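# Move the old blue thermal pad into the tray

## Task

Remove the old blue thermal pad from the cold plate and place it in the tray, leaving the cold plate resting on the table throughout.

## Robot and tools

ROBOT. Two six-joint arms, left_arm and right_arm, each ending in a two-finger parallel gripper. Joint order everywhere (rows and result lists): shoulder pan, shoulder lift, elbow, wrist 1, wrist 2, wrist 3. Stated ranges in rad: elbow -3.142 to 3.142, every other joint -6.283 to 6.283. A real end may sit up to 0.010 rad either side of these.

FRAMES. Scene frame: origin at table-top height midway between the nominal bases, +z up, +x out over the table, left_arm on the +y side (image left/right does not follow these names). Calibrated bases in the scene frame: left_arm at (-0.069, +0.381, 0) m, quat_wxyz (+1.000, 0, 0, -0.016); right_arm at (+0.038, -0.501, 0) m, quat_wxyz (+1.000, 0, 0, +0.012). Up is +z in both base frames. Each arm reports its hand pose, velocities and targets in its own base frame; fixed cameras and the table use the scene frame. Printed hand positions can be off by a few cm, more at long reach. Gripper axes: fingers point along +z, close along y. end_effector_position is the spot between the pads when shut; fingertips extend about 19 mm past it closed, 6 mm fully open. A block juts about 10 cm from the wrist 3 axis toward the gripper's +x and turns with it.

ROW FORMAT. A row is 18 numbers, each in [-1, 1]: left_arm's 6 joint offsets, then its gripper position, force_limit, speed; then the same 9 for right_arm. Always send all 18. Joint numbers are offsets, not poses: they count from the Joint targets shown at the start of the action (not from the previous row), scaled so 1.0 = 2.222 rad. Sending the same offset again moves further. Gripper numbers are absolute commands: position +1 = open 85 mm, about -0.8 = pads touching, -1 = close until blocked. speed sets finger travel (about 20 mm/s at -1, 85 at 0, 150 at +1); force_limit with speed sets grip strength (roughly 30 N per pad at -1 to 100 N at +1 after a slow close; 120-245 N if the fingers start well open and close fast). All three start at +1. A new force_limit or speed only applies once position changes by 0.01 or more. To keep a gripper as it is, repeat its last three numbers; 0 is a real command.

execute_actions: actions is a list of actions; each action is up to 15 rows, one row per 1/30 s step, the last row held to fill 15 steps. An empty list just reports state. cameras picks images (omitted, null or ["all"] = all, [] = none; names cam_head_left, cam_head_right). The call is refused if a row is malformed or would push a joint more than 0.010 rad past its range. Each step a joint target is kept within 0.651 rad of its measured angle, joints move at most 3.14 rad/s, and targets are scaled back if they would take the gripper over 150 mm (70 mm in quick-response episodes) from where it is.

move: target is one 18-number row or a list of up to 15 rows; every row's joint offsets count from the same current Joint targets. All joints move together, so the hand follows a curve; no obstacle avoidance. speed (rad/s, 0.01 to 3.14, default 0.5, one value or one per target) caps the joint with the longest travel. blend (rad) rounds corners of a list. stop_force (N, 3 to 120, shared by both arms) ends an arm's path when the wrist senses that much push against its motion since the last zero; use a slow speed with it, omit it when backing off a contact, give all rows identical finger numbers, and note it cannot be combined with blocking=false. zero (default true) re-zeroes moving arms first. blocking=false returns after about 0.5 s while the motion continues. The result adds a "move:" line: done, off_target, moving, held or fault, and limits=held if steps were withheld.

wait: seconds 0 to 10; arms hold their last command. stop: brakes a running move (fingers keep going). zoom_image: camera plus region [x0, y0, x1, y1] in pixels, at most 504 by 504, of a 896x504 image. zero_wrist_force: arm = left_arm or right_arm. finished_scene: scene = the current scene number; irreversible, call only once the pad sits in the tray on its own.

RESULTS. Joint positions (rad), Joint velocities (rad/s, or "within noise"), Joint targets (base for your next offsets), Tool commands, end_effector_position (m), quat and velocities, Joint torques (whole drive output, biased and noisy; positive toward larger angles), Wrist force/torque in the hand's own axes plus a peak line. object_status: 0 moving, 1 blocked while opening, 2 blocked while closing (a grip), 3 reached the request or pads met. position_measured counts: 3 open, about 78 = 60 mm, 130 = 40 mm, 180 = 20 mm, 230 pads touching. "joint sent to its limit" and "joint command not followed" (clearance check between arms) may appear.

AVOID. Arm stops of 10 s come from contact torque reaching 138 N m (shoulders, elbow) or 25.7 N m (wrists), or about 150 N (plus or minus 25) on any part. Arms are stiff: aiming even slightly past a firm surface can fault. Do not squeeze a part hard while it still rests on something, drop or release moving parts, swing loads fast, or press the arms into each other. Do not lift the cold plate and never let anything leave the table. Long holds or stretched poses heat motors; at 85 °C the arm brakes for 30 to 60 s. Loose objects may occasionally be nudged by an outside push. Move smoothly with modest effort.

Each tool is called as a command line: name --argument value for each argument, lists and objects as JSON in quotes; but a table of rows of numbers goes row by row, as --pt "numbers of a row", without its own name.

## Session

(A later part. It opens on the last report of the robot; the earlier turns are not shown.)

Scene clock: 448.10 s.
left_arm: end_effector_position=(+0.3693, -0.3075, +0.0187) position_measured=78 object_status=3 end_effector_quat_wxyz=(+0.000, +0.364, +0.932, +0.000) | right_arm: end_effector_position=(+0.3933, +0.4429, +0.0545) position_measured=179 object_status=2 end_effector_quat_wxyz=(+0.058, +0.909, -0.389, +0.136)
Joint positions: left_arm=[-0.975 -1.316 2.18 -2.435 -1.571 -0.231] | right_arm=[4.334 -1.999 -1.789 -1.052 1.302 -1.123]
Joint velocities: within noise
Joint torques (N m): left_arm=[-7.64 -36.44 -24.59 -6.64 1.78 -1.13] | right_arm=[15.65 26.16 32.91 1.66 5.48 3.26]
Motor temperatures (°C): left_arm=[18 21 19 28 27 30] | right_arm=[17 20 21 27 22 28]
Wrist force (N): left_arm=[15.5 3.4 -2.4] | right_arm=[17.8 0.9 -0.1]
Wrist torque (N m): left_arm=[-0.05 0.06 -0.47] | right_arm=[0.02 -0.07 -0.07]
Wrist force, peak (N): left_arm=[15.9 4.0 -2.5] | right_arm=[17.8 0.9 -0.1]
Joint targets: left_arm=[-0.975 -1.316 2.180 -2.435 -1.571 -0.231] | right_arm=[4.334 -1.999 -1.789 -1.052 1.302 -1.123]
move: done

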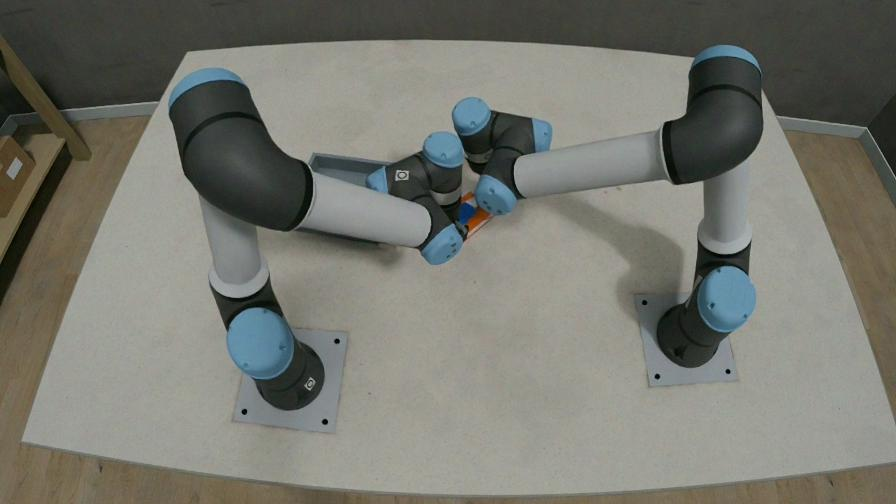

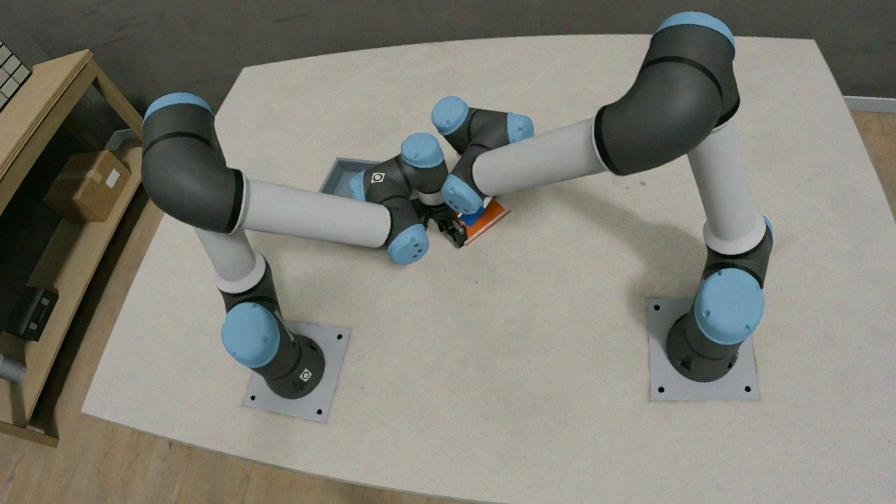

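move --target '[0,0,0,0,0,0,0.4,0,0,0,0.0019,0.0014,-0.0033,0,0,-0.97,0.3,-1]' --speed 0.01 --cameras '[]'

zoom_image --camera "cam_head_right" --region '[440, 160, 530, 235]'

zoom_image --camera "cam_head_left" --region '[440, 160, 530, 235]'

Scene clock: 453.90 s.
left_arm: end_effector_position=(+0.3693, -0.3076, +0.0188) position_measured=78 object_status=3 end_effector_quat_wxyz=(+0.000, +0.364, +0.932, +0.000) | right_arm: end_effector_position=(+0.3933, +0.4430, +0.0574) position_measured=179 object_status=2 end_effector_quat_wxyz=(+0.058, +0.909, -0.389, +0.136)
Joint positions: left_arm=[-0.975 -1.316 2.18 -2.435 -1.571 -0.231] | right_arm=[4.334 -1.995 -1.786 -1.059 1.302 -1.123]
Joint velocities: within noise
Joint torques (N m): left_arm=[-6.72 -37.74 -28.88 -7.94 1.82 -1.15] | right_arm=[11.01 42.79 33.88 0.26 2.75 2.8]
Motor temperatures (°C): left_arm=[18 21 19 28 27 30] | right_arm=[17 20 21 27 22 28]
Wrist force (N): left_arm=[11.0 2.3 -1.2] | right_arm=[9.1 1.0 0.5]
Wrist torque (N m): left_arm=[-0.04 0.05 -0.33] | right_arm=[0.01 0.03 -0.11]
Wrist force, peak (N): left_arm=[16.1 3.1 -2.5] | right_arm=[17.7 1.0 0.0]
Joint targets: left_arm=[-0.975 -1.316 2.180 -2.435 -1.571 -0.231] | right_arm=[4.334 -1.995 -1.786 -1.059 1.302 -1.123]
move: done
No camera images: "cameras" was empty.

Scaled by 5.600 from the camera's 896x504 image, which has a finer 1280x720 frame.

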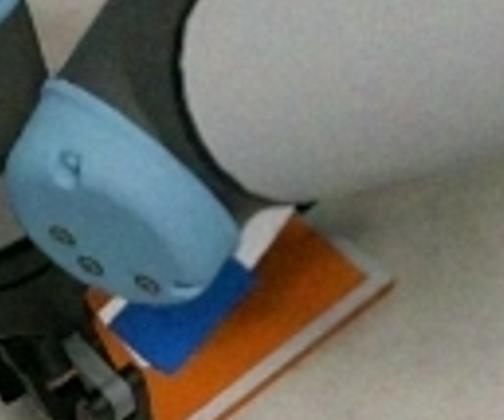

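Scaled by 5.600 from the camera's 896x504 image, which has a finer 1280x720 frame.

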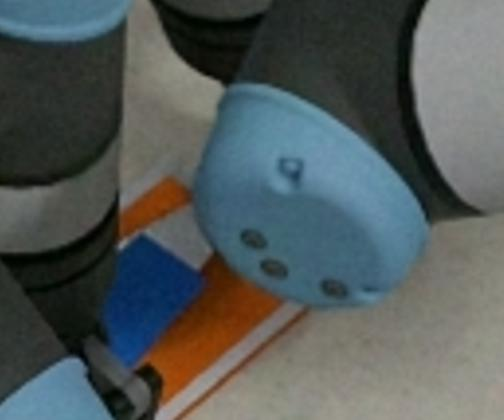

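move --target '[0,0,0,0,0,0,0.4,0,0,0,0.0031,0.0023,-0.0055,0,0,-0.97,0.3,-1]' --speed 0.01 --cameras '[]'

zoom_image --camera "cam_head_right" --region '[440, 160, 530, 235]'

zoom_image --camera "cam_head_left" --region '[440, 160, 530, 235]'

Scene clock: 458.47 s.
left_arm: end_effector_position=(+0.3693, -0.3076, +0.0188) position_measured=78 object_status=3 end_effector_quat_wxyz=(+0.000, +0.364, +0.932, +0.000) | right_arm: end_effector_position=(+0.3933, +0.4430, +0.0624) position_measured=179 object_status=2 end_effector_quat_wxyz=(+0.058, +0.909, -0.389, +0.136)
Joint positions: left_arm=[-0.975 -1.316 2.18 -2.435 -1.571 -0.231] | right_arm=[4.334 -1.988 -1.781 -1.071 1.302 -1.123]
Joint velocities: within noise
Joint torques (N m): left_arm=[-6.97 -37.23 -18.71 -3.67 1.77 -1.07] | right_arm=[0.38 47.19 35.24 0.46 -0.45 2.7]
Motor temperatures (°C): left_arm=[18 21 19 28 27 30] | right_arm=[17 20 21 27 22 28]
Wrist force (N): left_arm=[3.0 1.3 -0.3] | right_arm=[1.1 1.3 1.2]
Wrist torque (N m): left_arm=[0.00 -0.05 -0.12] | right_arm=[0.03 0.09 -0.13]
Wrist force, peak (N): left_arm=[11.6 2.4 -1.1] | right_arm=[9.1 0.9 0.5]
Joint targets: left_arm=[-0.975 -1.316 2.180 -2.435 -1.571 -0.231] | right_arm=[4.334 -1.988 -1.781 -1.071 1.302 -1.123]
move: done
No camera images: "cameras" was empty.

Scaled by 5.600 from the camera's 896x504 image, which has a finer 1280x720 frame.

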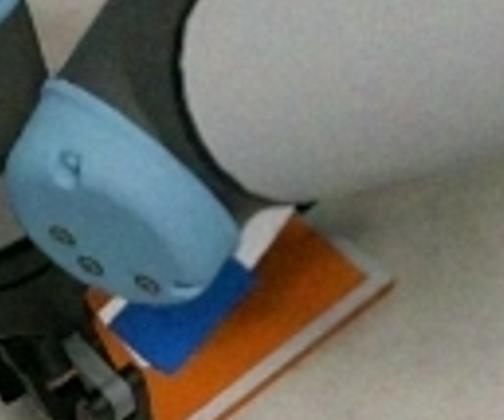

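Scaled by 5.600 from the camera's 896x504 image, which has a finer 1280x720 frame.

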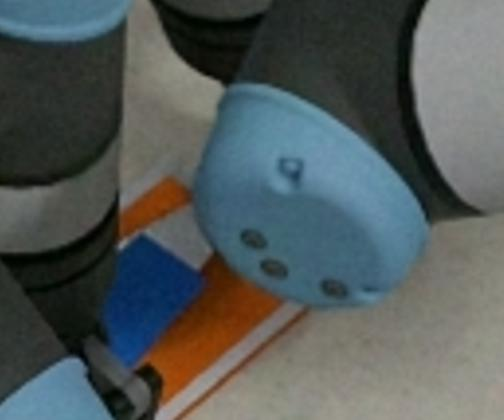

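wait --seconds 0

zoom_image --camera "cam_head_right" --region '[440, 160, 530, 235]'

zoom_image --camera "cam_head_left" --region '[440, 160, 530, 235]'

Scene clock: 460.90 s.
left_arm: end_effector_position=(+0.3693, -0.3076, +0.0188) position_measured=78 object_status=3 end_effector_quat_wxyz=(+0.000, +0.364, +0.932, +0.000) | right_arm: end_effector_position=(+0.3933, +0.4430, +0.0625) position_measured=179 object_status=2 end_effector_quat_wxyz=(+0.058, +0.909, -0.389, +0.136)
Joint positions: left_arm=[-0.975 -1.316 2.18 -2.435 -1.571 -0.231] | right_arm=[4.334 -1.988 -1.781 -1.071 1.302 -1.123]
Joint velocities: within noise
Joint torques (N m): left_arm=[-7.53 -38.72 -14.34 -3.71 1.99 -0.93] | right_arm=[1.32 45.75 30.53 0.63 -0.61 3.03]
Motor temperatures (°C): left_arm=[18 21 19 28 27 30] | right_arm=[17 20 21 27 22 28]
Wrist force (N): left_arm=[2.8 1.4 0.2] | right_arm=[1.1 1.1 1.4]
Wrist torque (N m): left_arm=[0.03 -0.05 -0.11] | right_arm=[0.01 0.08 -0.14]
Wrist force, peak (N): left_arm=[3.0 1.7 0.0] | right_arm=[1.3 1.1 1.7]
Joint targets: left_arm=[-0.975 -1.316 2.180 -2.435 -1.571 -0.231] | right_arm=[4.334 -1.988 -1.781 -1.071 1.302 -1.123]
Tool commands: left_gripper/position=+0.4 left_gripper/force_limit=+0.0 left_gripper/speed=+0.0 right_gripper/position=-0.97 right_gripper/force_limit=+0.3 right_gripper/speed=-1.0

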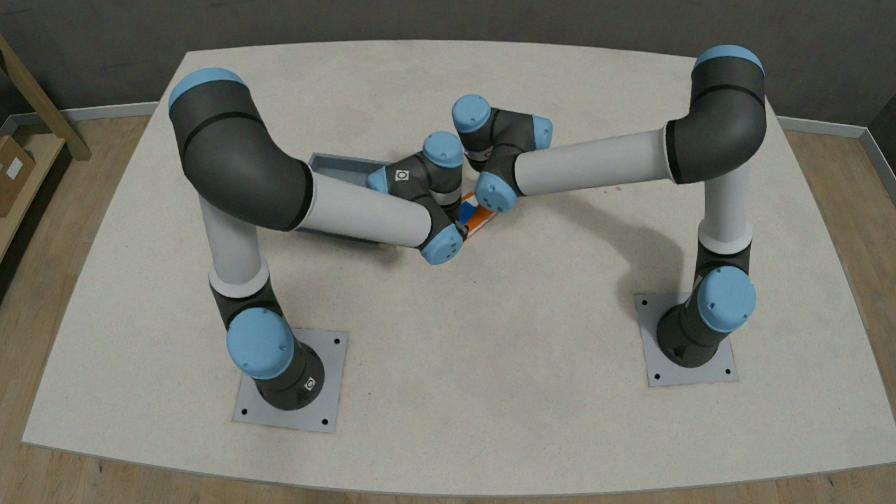

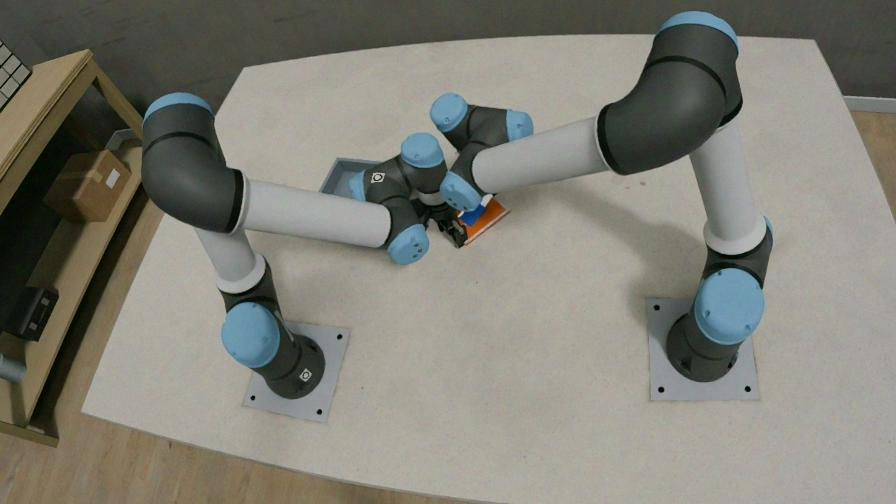

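Scaled by 5.600 from the camera's 896x504 image, which has a finer 1280x720 frame.

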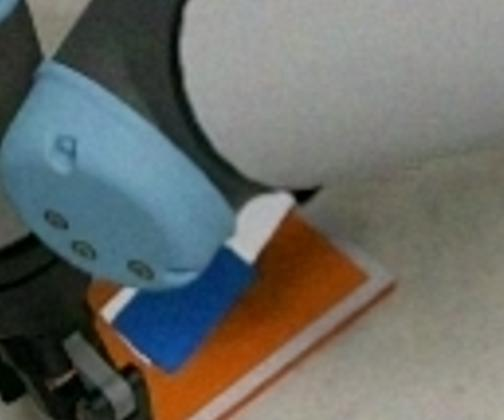

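Scaled by 5.600 from the camera's 896x504 image, which has a finer 1280x720 frame.

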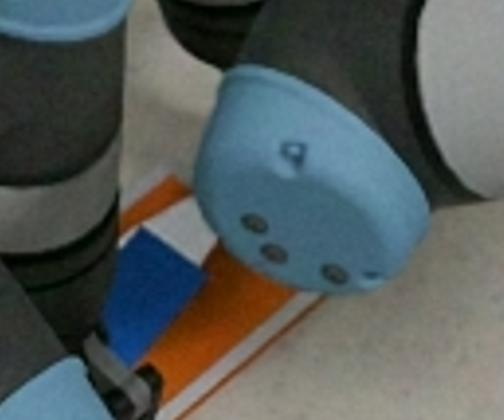

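move --target '[0,0,0,0,0,0,0.4,0,0,-0.0484,-0.0051,-0.0245,0.0744,0.0838,-0.0555,-0.97,0.3,-1]' --speed 0.06

zoom_image --camera "cam_head_right" --region '[440, 160, 530, 235]'

zoom_image --camera "cam_head_left" --region '[440, 160, 530, 235]'

Scene clock: 479.93 s.
left_arm: end_effector_position=(+0.3693, -0.3076, +0.0188) position_measured=78 object_status=3 end_effector_quat_wxyz=(+0.000, +0.364, +0.932, +0.000) | right_arm: end_effector_position=(+0.4034, +0.4323, +0.0398) position_measured=179 object_status=2 end_effector_quat_wxyz=(+0.017, +0.918, -0.394, +0.040)
Joint positions: left_arm=[-0.975 -1.316 2.18 -2.435 -1.571 -0.231] | right_arm=[4.226 -1.999 -1.835 -0.906 1.488 -1.246]
Joint velocities: within noise
Joint torques (N m): left_arm=[-5.65 -39.57 -14.24 -2.68 1.93 -1.07] | right_arm=[-5.16 28.25 12.14 5.7 1.86 -2.87]
Motor temperatures (°C): left_arm=[18 21 19 28 27 30] | right_arm=[17 20 21 27 22 28]
Wrist force (N): left_arm=[0.5 -0.2 0.3] | right_arm=[-1.1 0.1 1.4]
Wrist torque (N m): left_arm=[0.03 -0.10 -0.02] | right_arm=[-0.04 0.12 0.08]
Wrist force, peak (N): left_arm=[3.4 1.4 -0.2] | right_arm=[1.3 1.3 1.6]
Joint targets: left_arm=[-0.975 -1.316 2.180 -2.435 -1.571 -0.231] | right_arm=[4.226 -1.999 -1.836 -0.906 1.488 -1.246]
move: done

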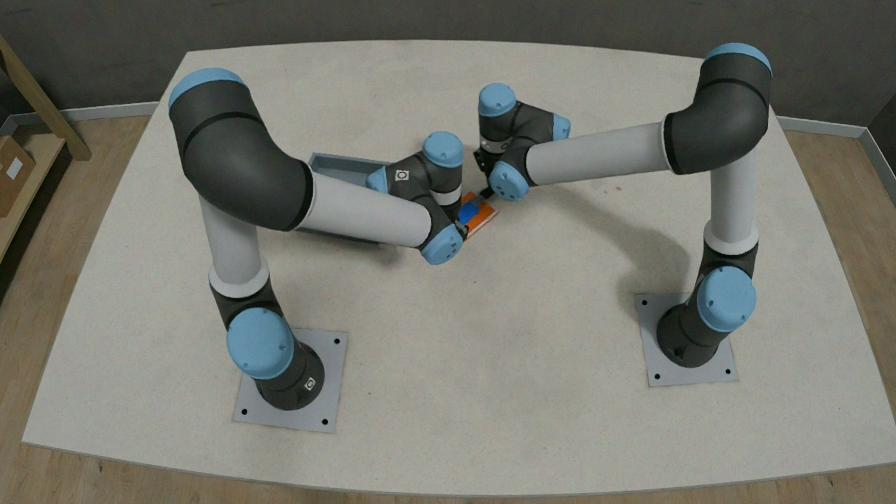

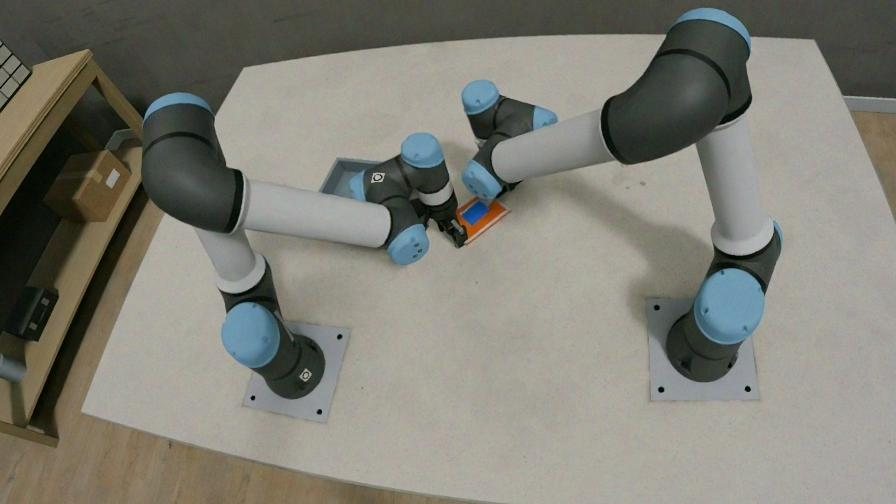

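Scaled by 5.600 from the camera's 896x504 image, which has a finer 1280x720 frame.

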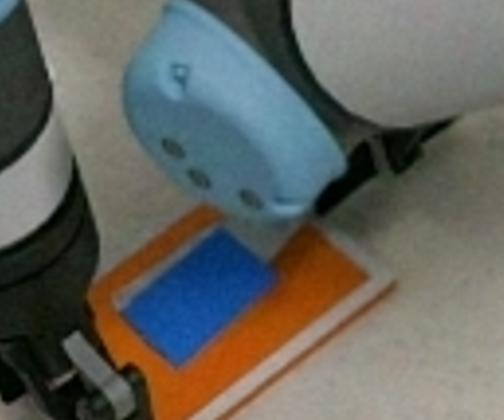

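Scaled by 5.600 from the camera's 896x504 image, which has a finer 1280x720 frame.

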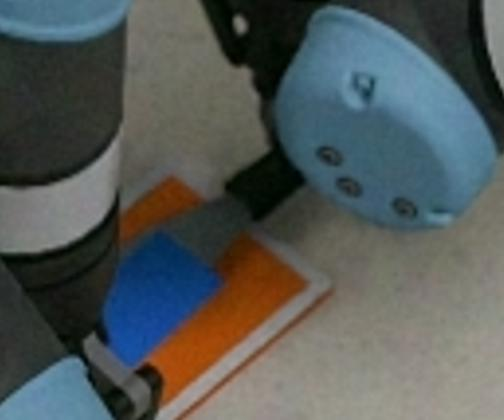

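move --target '[0,0,0,0,0,0,0.4,0,0,0,0.02,0.0126,-0.0327,0,0,-0.97,0.3,-1]' --speed 0.03

zoom_image --camera "cam_head_right" --region '[440, 160, 530, 235]'

zoom_image --camera "cam_head_left" --region '[440, 160, 530, 235]'

Scene clock: 487.30 s.
left_arm: end_effector_position=(+0.3693, -0.3076, +0.0188) position_measured=78 object_status=3 end_effector_quat_wxyz=(+0.000, +0.364, +0.932, +0.000) | right_arm: end_effector_position=(+0.4034, +0.4323, +0.0696) position_measured=179 object_status=2 end_effector_quat_wxyz=(+0.017, +0.918, -0.394, +0.040)
Joint positions: left_arm=[-0.975 -1.316 2.18 -2.435 -1.571 -0.231] | right_arm=[4.226 -1.955 -1.808 -0.978 1.488 -1.246]
Joint velocities: within noise
Joint torques (N m): left_arm=[-5.04 -36.97 -14.46 -0.78 2 -0.87] | right_arm=[-6.11 49.17 35.15 0.2 1.85 -2.64]
Motor temperatures (°C): left_arm=[18 21 19 28 27 30] | right_arm=[17 20 21 27 22 28]
Wrist force (N): left_arm=[0.1 -0.1 0.1] | right_arm=[-0.4 -0.4 3.3]
Wrist torque (N m): left_arm=[0.05 -0.06 -0.02] | right_arm=[-0.09 0.31 0.09]
Wrist force, peak (N): left_arm=[0.4 -0.3 0.7] | right_arm=[-0.5 -0.2 4.0]
Joint targets: left_arm=[-0.975 -1.316 2.180 -2.435 -1.571 -0.231] | right_arm=[4.226 -1.955 -1.808 -0.978 1.488 -1.246]
move: done

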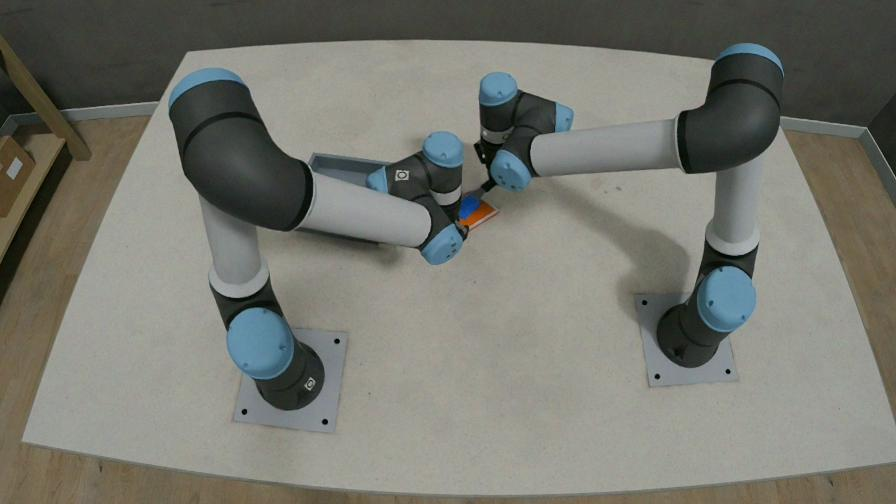

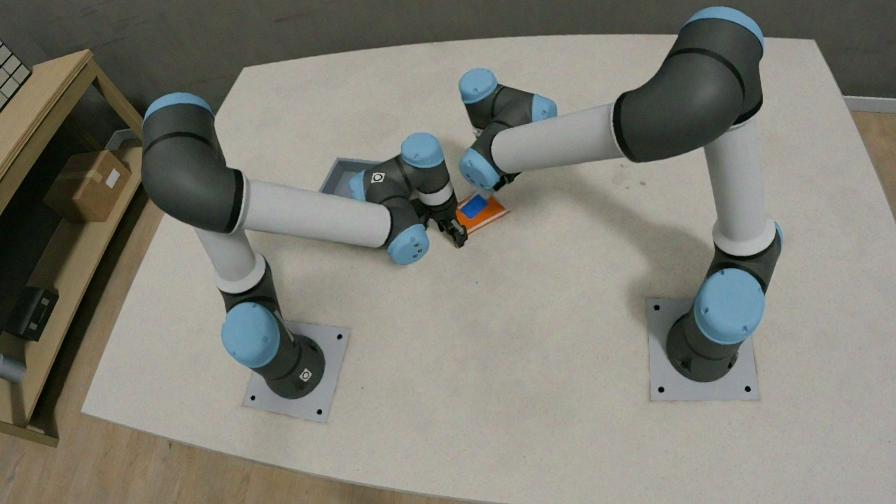

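Scaled by 5.600 from the camera's 896x504 image, which has a finer 1280x720 frame.

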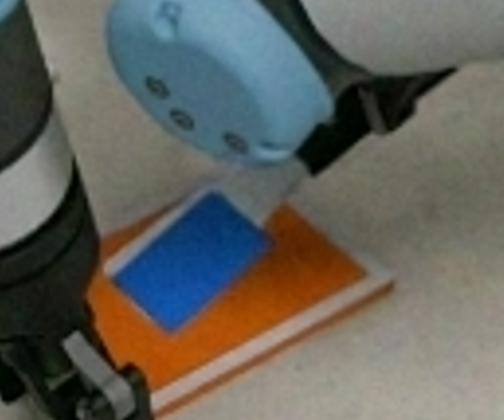

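Scaled by 5.600 from the camera's 896x504 image, which has a finer 1280x720 frame.

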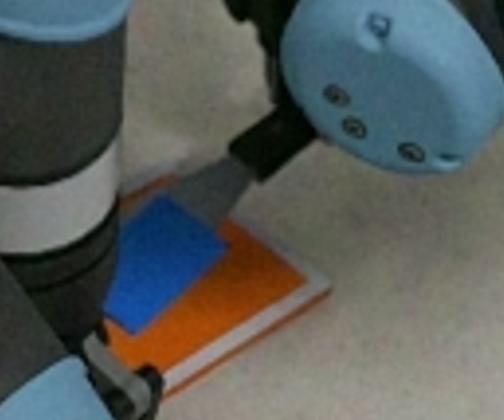

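move --target '[0,0,0,0,0,0,0.4,0,0,0,-0.02,-0.0126,0.0327,0,0,-0.97,0.3,-1]' --speed 0.05

zoom_image --camera "cam_head_right" --region '[440, 160, 530, 235]'

zoom_image --camera "cam_head_left" --region '[440, 160, 530, 235]'

Scene clock: 492.60 s.
left_arm: end_effector_position=(+0.3693, -0.3076, +0.0188) position_measured=78 object_status=3 end_effector_quat_wxyz=(+0.000, +0.364, +0.932, +0.000) | right_arm: end_effector_position=(+0.4034, +0.4323, +0.0400) position_measured=179 object_status=2 end_effector_quat_wxyz=(+0.017, +0.918, -0.394, +0.040)
Joint positions: left_arm=[-0.975 -1.316 2.18 -2.435 -1.571 -0.231] | right_arm=[4.226 -1.999 -1.835 -0.906 1.488 -1.246]
Joint velocities: within noise
Joint torques (N m): left_arm=[-4.27 -36.82 -15.15 -1.15 1.83 -0.82] | right_arm=[-4.8 28.82 12.72 4.9 1.75 -2.68]
Motor temperatures (°C): left_arm=[18 21 19 28 27 30] | right_arm=[17 20 21 27 22 28]
Wrist force (N): left_arm=[0.3 -0.2 0.4] | right_arm=[-0.3 -0.1 1.1]
Wrist torque (N m): left_arm=[0.05 -0.09 -0.01] | right_arm=[-0.04 0.05 0.08]
Wrist force, peak (N): left_arm=[0.3 -0.6 0.4] | right_arm=[-0.5 0.0 4.0]
Joint targets: left_arm=[-0.975 -1.316 2.180 -2.435 -1.571 -0.231] | right_arm=[4.226 -1.999 -1.836 -0.906 1.488 -1.246]
move: done

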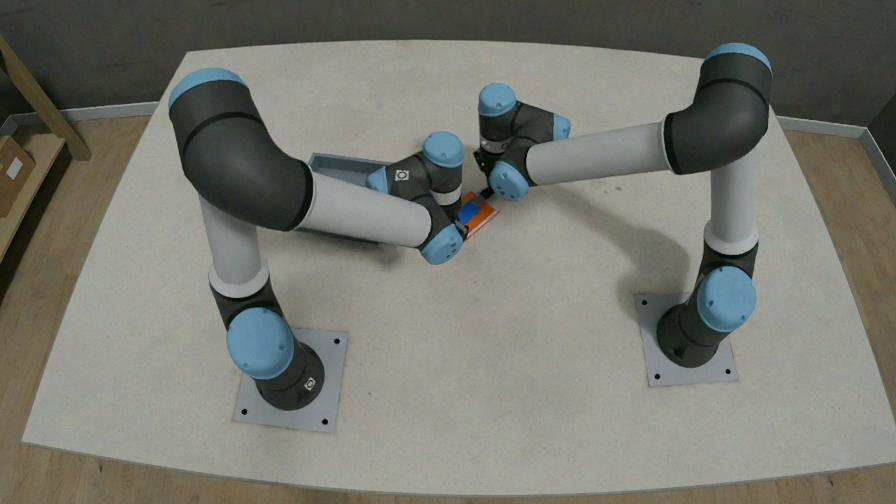

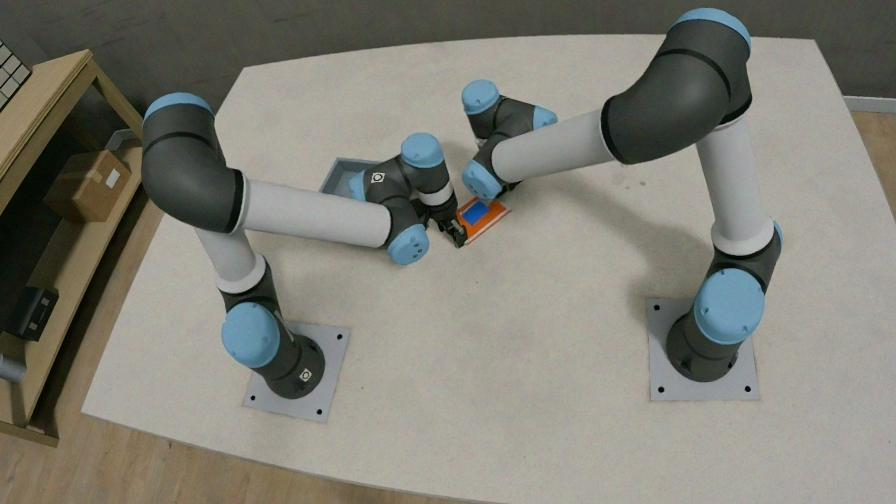

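Scaled by 5.600 from the camera's 896x504 image, which has a finer 1280x720 frame.

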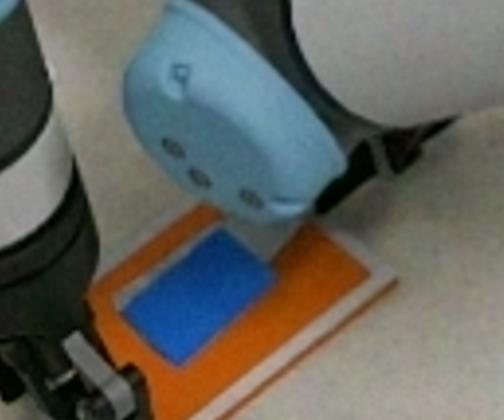

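Scaled by 5.600 from the camera's 896x504 image, which has a finer 1280x720 frame.

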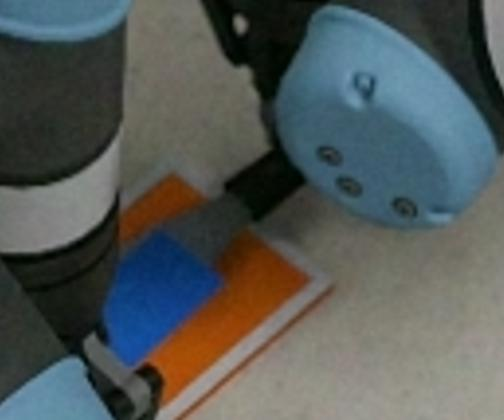

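move --target '[0,0,0,0,0,0,0.4,0,0,-0.045,0.005,-0.0025,0.0014,-0.0011,-0.0451,-0.97,0.3,-1]' --speed 0.05

zoom_image --camera "cam_head_right" --region '[440, 160, 530, 235]'

zoom_image --camera "cam_head_left" --region '[440, 160, 530, 235]'

Scene clock: 509.07 s.
left_arm: end_effector_position=(+0.3693, -0.3076, +0.0188) position_measured=78 object_status=3 end_effector_quat_wxyz=(+0.000, +0.364, +0.932, +0.000) | right_arm: end_effector_position=(+0.4445, +0.3891, +0.0443) position_measured=179 object_status=2 end_effector_quat_wxyz=(+0.017, +0.918, -0.394, +0.040) end_effector_velocity=(+0.002, -0.002, +0.000) end_effector_angular_velocity=(-0.001, +0.001, -0.002)
Joint positions: left_arm=[-0.975 -1.316 2.18 -2.435 -1.571 -0.231] | right_arm=[4.126 -1.988 -1.841 -0.903 1.486 -1.346]
Joint velocities: left_arm=[within noise] | right_arm=[-0.005 0 0 -0.002 0 -0.003]
Joint torques (N m): left_arm=[-3.42 -32.93 -13.69 -1.85 2.03 -0.59] | right_arm=[-5.12 44.78 11.85 5.58 -2.41 -2.93]
Motor temperatures (°C): left_arm=[18 21 19 28 27 30] | right_arm=[17 20 21 27 22 28]
Wrist force (N): left_arm=[0.1 -0.1 0.3] | right_arm=[-0.4 -0.1 0.6]
Wrist torque (N m): left_arm=[0.06 -0.06 -0.01] | right_arm=[-0.03 -0.01 0.10]
Wrist force, peak (N): left_arm=[0.5 -0.5 0.5] | right_arm=[-1.2 -0.1 1.6]
Joint targets: left_arm=[-0.975 -1.316 2.180 -2.435 -1.571 -0.231] | right_arm=[4.126 -1.988 -1.841 -0.903 1.486 -1.346]
move: done

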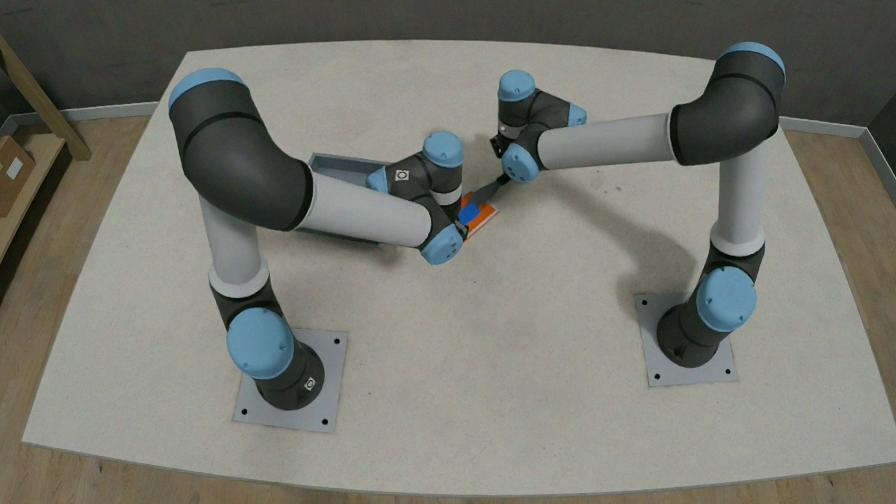

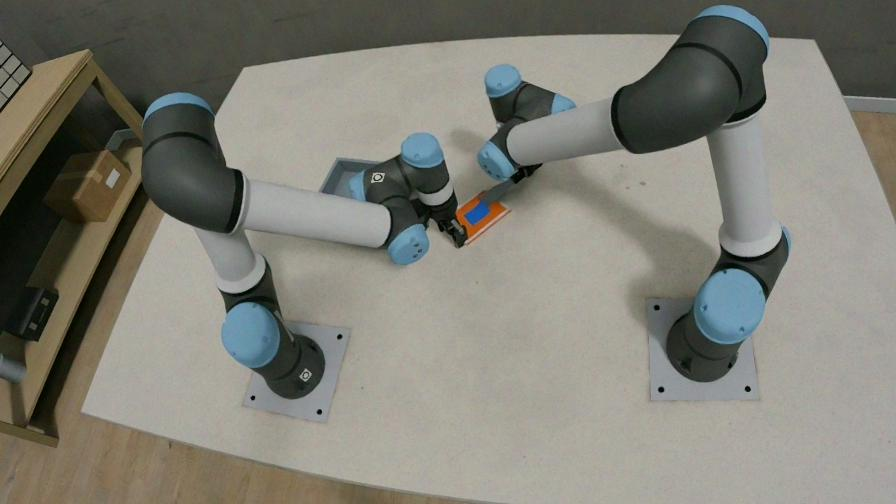

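Scaled by 5.600 from the camera's 896x504 image, which has a finer 1280x720 frame.

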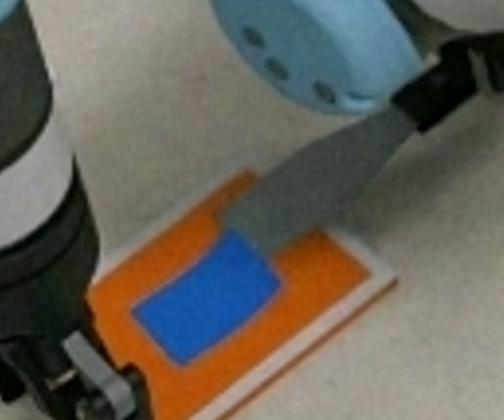

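Scaled by 5.600 from the camera's 896x504 image, which has a finer 1280x720 frame.

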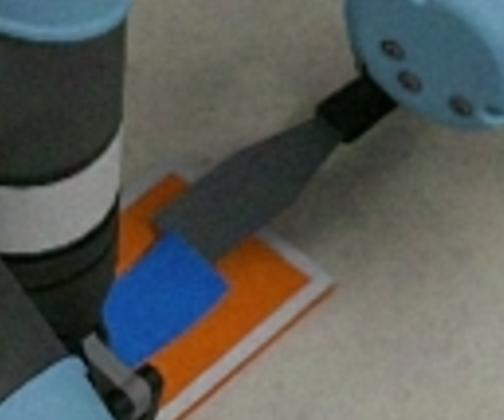

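execute_actions --actions '[]'

zoom_image --camera "cam_head_right" --region '[360, 180, 560, 320]'

zoom_image --camera "cam_head_left" --region '[320, 180, 520, 320]'

Scene clock: 527.50 s.
left_arm: end_effector_position=(+0.3693, -0.3076, +0.0188) position_measured=78 object_status=3 end_effector_quat_wxyz=(+0.000, +0.364, +0.932, +0.000) | right_arm: end_effector_position=(+0.4447, +0.3890, +0.0443) position_measured=179 object_status=2 end_effector_quat_wxyz=(+0.017, +0.918, -0.394, +0.040)
Joint positions: left_arm=[-0.975 -1.316 2.18 -2.435 -1.571 -0.231] | right_arm=[4.126 -1.988 -1.841 -0.903 1.486 -1.346]
Joint velocities: within noise
Joint torques (N m): left_arm=[-3.38 -29.62 -14.17 -3.27 1.65 -0.26] | right_arm=[-5.46 41.82 30.46 3.04 -1.77 -2.76]
Motor temperatures (°C): left_arm=[18 21 19 28 27 30] | right_arm=[17 20 21 27 22 28]
Wrist force (N): left_arm=[-0.1 0.1 0.4] | right_arm=[-0.4 0.0 0.9]
Wrist torque (N m): left_arm=[0.09 -0.03 -0.01] | right_arm=[-0.02 0.01 0.10]
Wrist force, peak (N): left_arm=[0.7 -0.2 0.5] | right_arm=[-0.5 0.1 1.2]
Joint targets: left_arm=[-0.975 -1.316 2.180 -2.435 -1.571 -0.231] | right_arm=[4.126 -1.988 -1.841 -0.903 1.486 -1.346]
Tool commands: left_gripper/position=+0.4 left_gripper/force_limit=+0.0 left_gripper/speed=+0.0 right_gripper/position=-0.97 right_gripper/force_limit=+0.3 right_gripper/speed=-1.0

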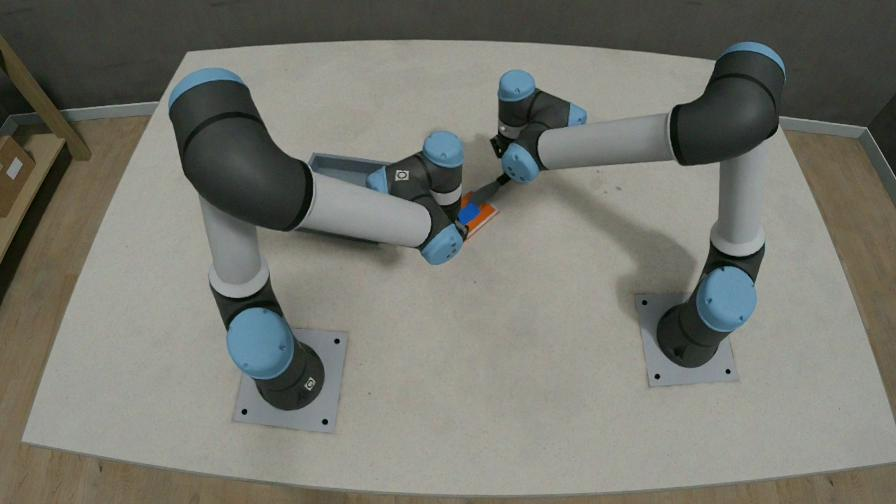

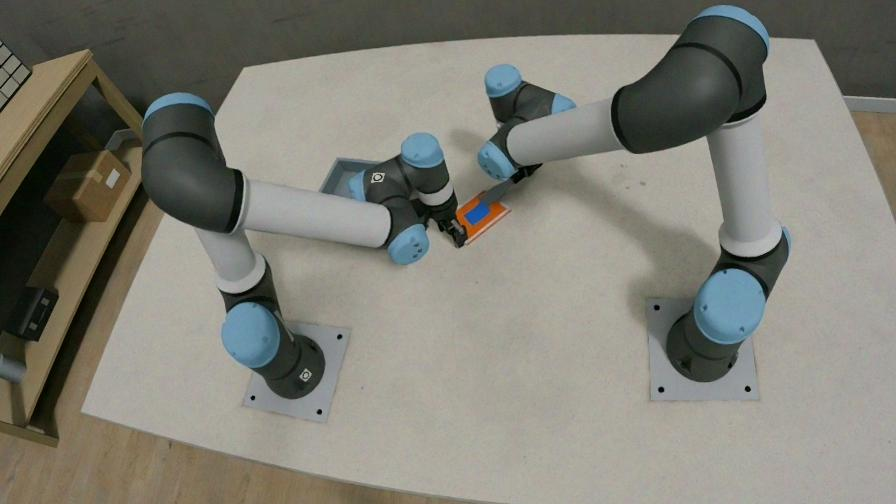

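Scaled by 2.520 from the camera's 896x504 image, which has a finer 1280x720 frame.

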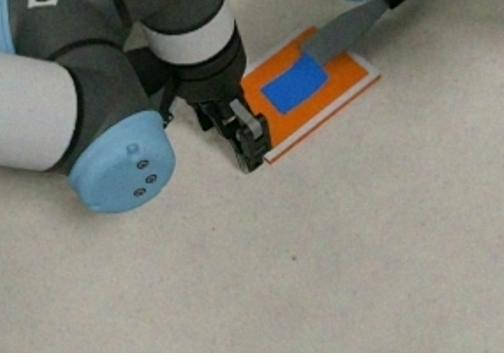

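Scaled by 2.520 from the camera's 896x504 image, which has a finer 1280x720 frame.

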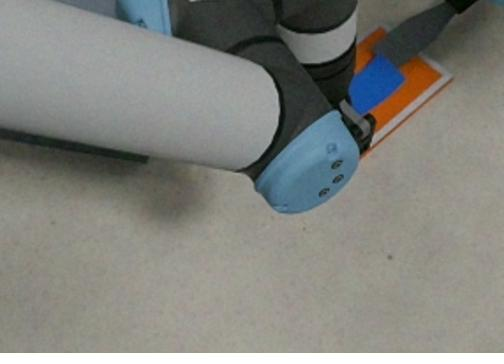

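zoom_image --camera "cam_head_right" --region '[445, 175, 525, 245]'

zoom_image --camera "cam_head_left" --region '[445, 170, 525, 240]'

Scaled by 6.300 from the camera's 896x504 image, which has a finer 1280x720 frame.

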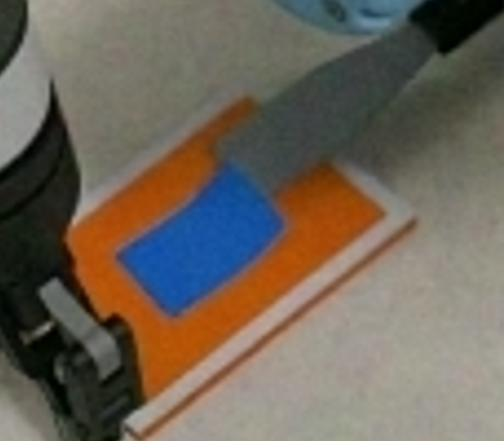

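Scaled by 6.300 from the camera's 896x504 image, which has a finer 1280x720 frame.

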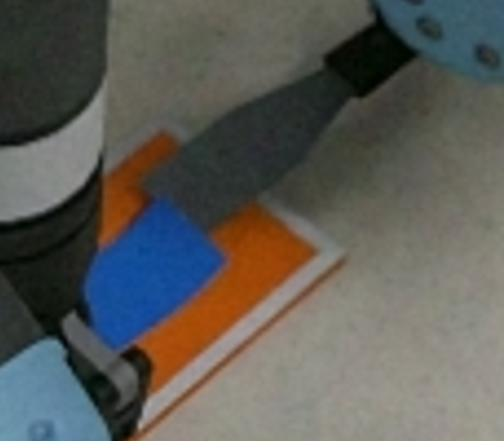

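move --target '[0,0,0,0,0,0,0.4,0,0,0.0481,0.0118,0.0001,-0.0476,-0.0879,0.0537,-0.97,0.3,-1]' --speed 0.15

zoom_image --camera "cam_head_right" --region '[445, 175, 525, 245]'

zoom_image --camera "cam_head_left" --region '[445, 170, 525, 240]'

Scene clock: 561.70 s.
left_arm: end_effector_position=(+0.3693, -0.3076, +0.0188) position_measured=78 object_status=3 end_effector_quat_wxyz=(+0.000, +0.364, +0.932, +0.000) | right_arm: end_effector_position=(+0.4335, +0.3905, +0.0591) position_measured=179 object_status=2 end_effector_quat_wxyz=(+0.058, +0.909, -0.389, +0.136)
Joint positions: left_arm=[-0.975 -1.316 2.18 -2.435 -1.571 -0.231] | right_arm=[4.233 -1.962 -1.841 -1.008 1.291 -1.227]
Joint velocities: within noise
Joint torques (N m): left_arm=[0.7 -23.93 -15.22 -4.89 1.59 -0.1] | right_arm=[4.9 43.08 30.02 -0.58 -3.04 3.14]
Motor temperatures (°C): left_arm=[18 21 19 28 27 30] | right_arm=[17 20 21 27 22 28]
Wrist force (N): left_arm=[0.2 -0.2 0.3] | right_arm=[0.2 -0.7 -0.7]
Wrist torque (N m): left_arm=[0.03 -0.08 -0.01] | right_arm=[-0.01 -0.17 0.11]
Wrist force, peak (N): left_arm=[0.3 -0.7 0.3] | right_arm=[-0.6 -0.3 1.0]
Joint targets: left_arm=[-0.975 -1.316 2.180 -2.435 -1.571 -0.231] | right_arm=[4.233 -1.962 -1.841 -1.008 1.290 -1.227]
move: done

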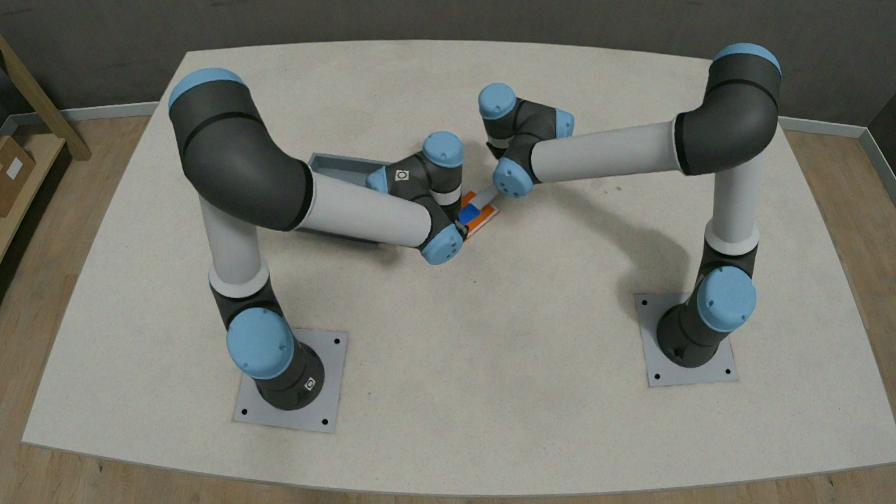

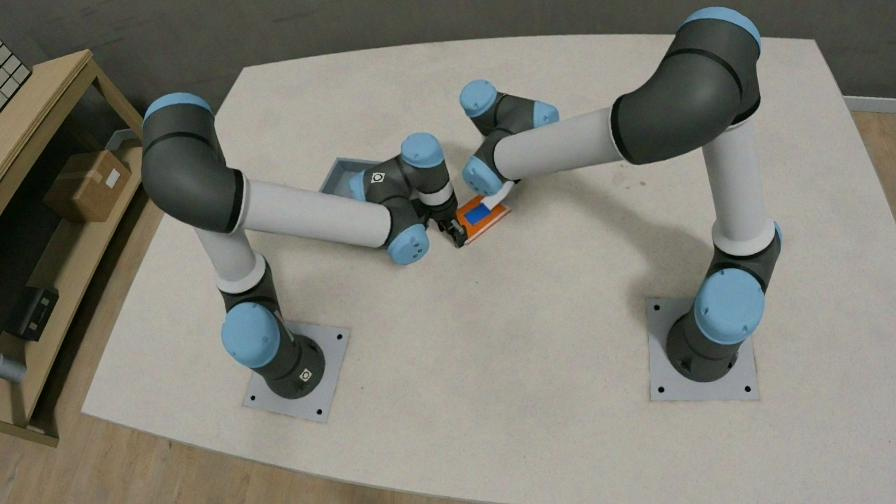

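Scaled by 6.300 from the camera's 896x504 image, which has a finer 1280x720 frame.

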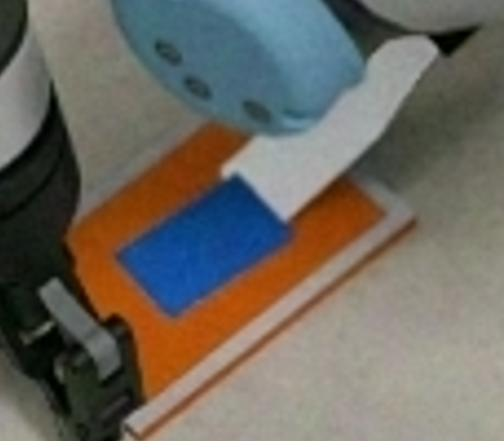

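Scaled by 6.300 from the camera's 896x504 image, which has a finer 1280x720 frame.

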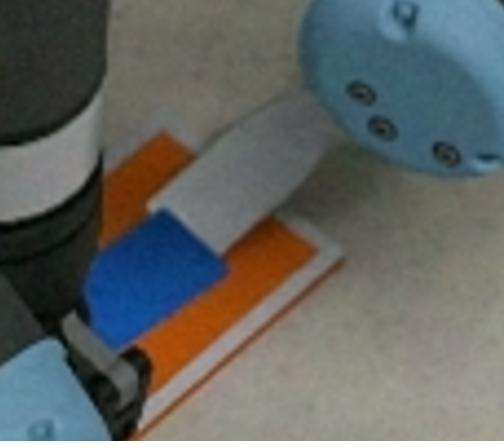

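move --pt "0 0 0 0 0 0 0.4 0 0 0.0009 0.0027 -0.0038 0.0008 0.0001 0.001 -0.97 0.3 -1" --pt "0 0 0 0 0 0 0.4 0 0 0.0009 -0.0014 -0.0063 0.0074 0.0001 0.001 -0.97 0.3 -1" --speed '[0.02,0.01]' --stop_force 4

zoom_image --camera "cam_head_right" --region '[445, 175, 525, 245]'

zoom_image --camera "cam_head_left" --region '[445, 170, 525, 240]'

Scene clock: 570.13 s.
left_arm: end_effector_position=(+0.3693, -0.3076, +0.0188) position_measured=78 object_status=3 end_effector_quat_wxyz=(+0.000, +0.364, +0.932, +0.000) | right_arm: end_effector_position=(+0.4312, +0.3886, +0.0533) position_measured=179 object_status=2 end_effector_quat_wxyz=(+0.058, +0.909, -0.389, +0.136)
Joint positions: left_arm=[-0.975 -1.316 2.18 -2.435 -1.571 -0.231] | right_arm=[4.235 -1.965 -1.855 -0.992 1.29 -1.225]
Joint velocities: within noise
Joint torques (N m): left_arm=[1.52 -22.28 -16.86 -5.01 1.5 0] | right_arm=[7.18 23.62 11.93 5.1 1.95 2.8]
Motor temperatures (°C): left_arm=[18 21 19 28 27 30] | right_arm=[17 20 21 27 22 28]
Wrist force (N): left_arm=[0.1 -0.3 0.1] | right_arm=[2.5 0.1 -2.1]
Wrist torque (N m): left_arm=[0.03 -0.06 -0.01] | right_arm=[0.06 -0.33 0.07]
Wrist force, peak (N): left_arm=[0.0 -0.1 0.7] | right_arm=[2.9 0.0 -2.3]
Joint targets: left_arm=[-0.975 -1.316 2.180 -2.435 -1.571 -0.231] | right_arm=[4.235 -1.965 -1.855 -0.992 1.290 -1.225]
move: done

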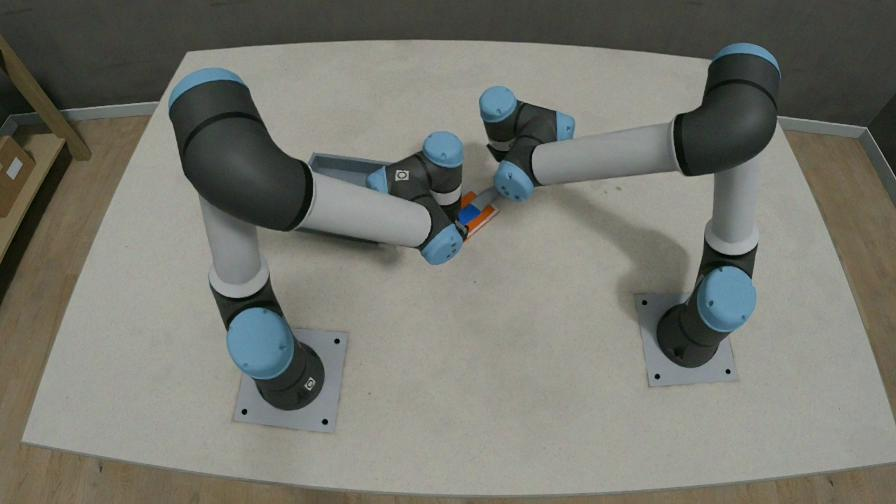

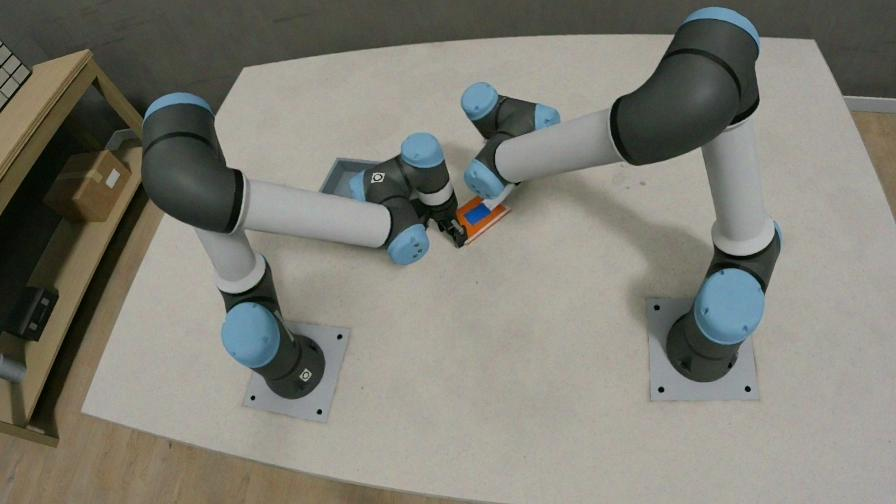

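Scaled by 6.300 from the camera's 896x504 image, which has a finer 1280x720 frame.

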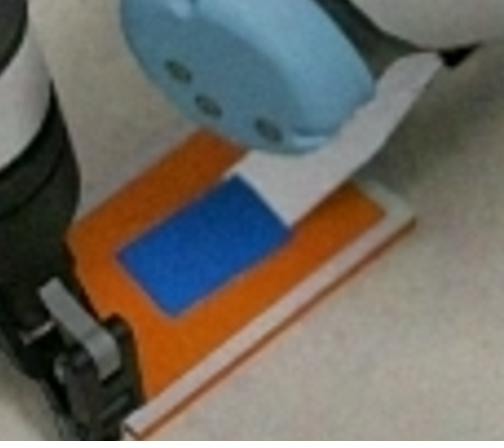

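Scaled by 6.300 from the camera's 896x504 image, which has a finer 1280x720 frame.

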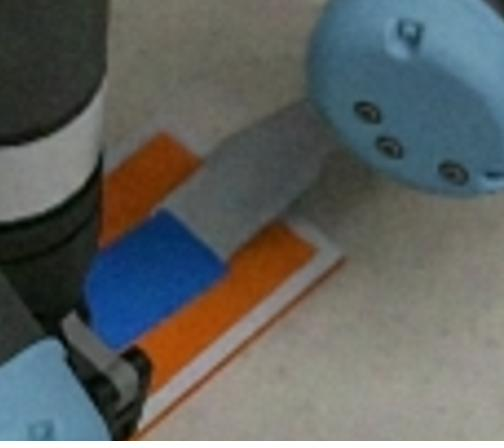

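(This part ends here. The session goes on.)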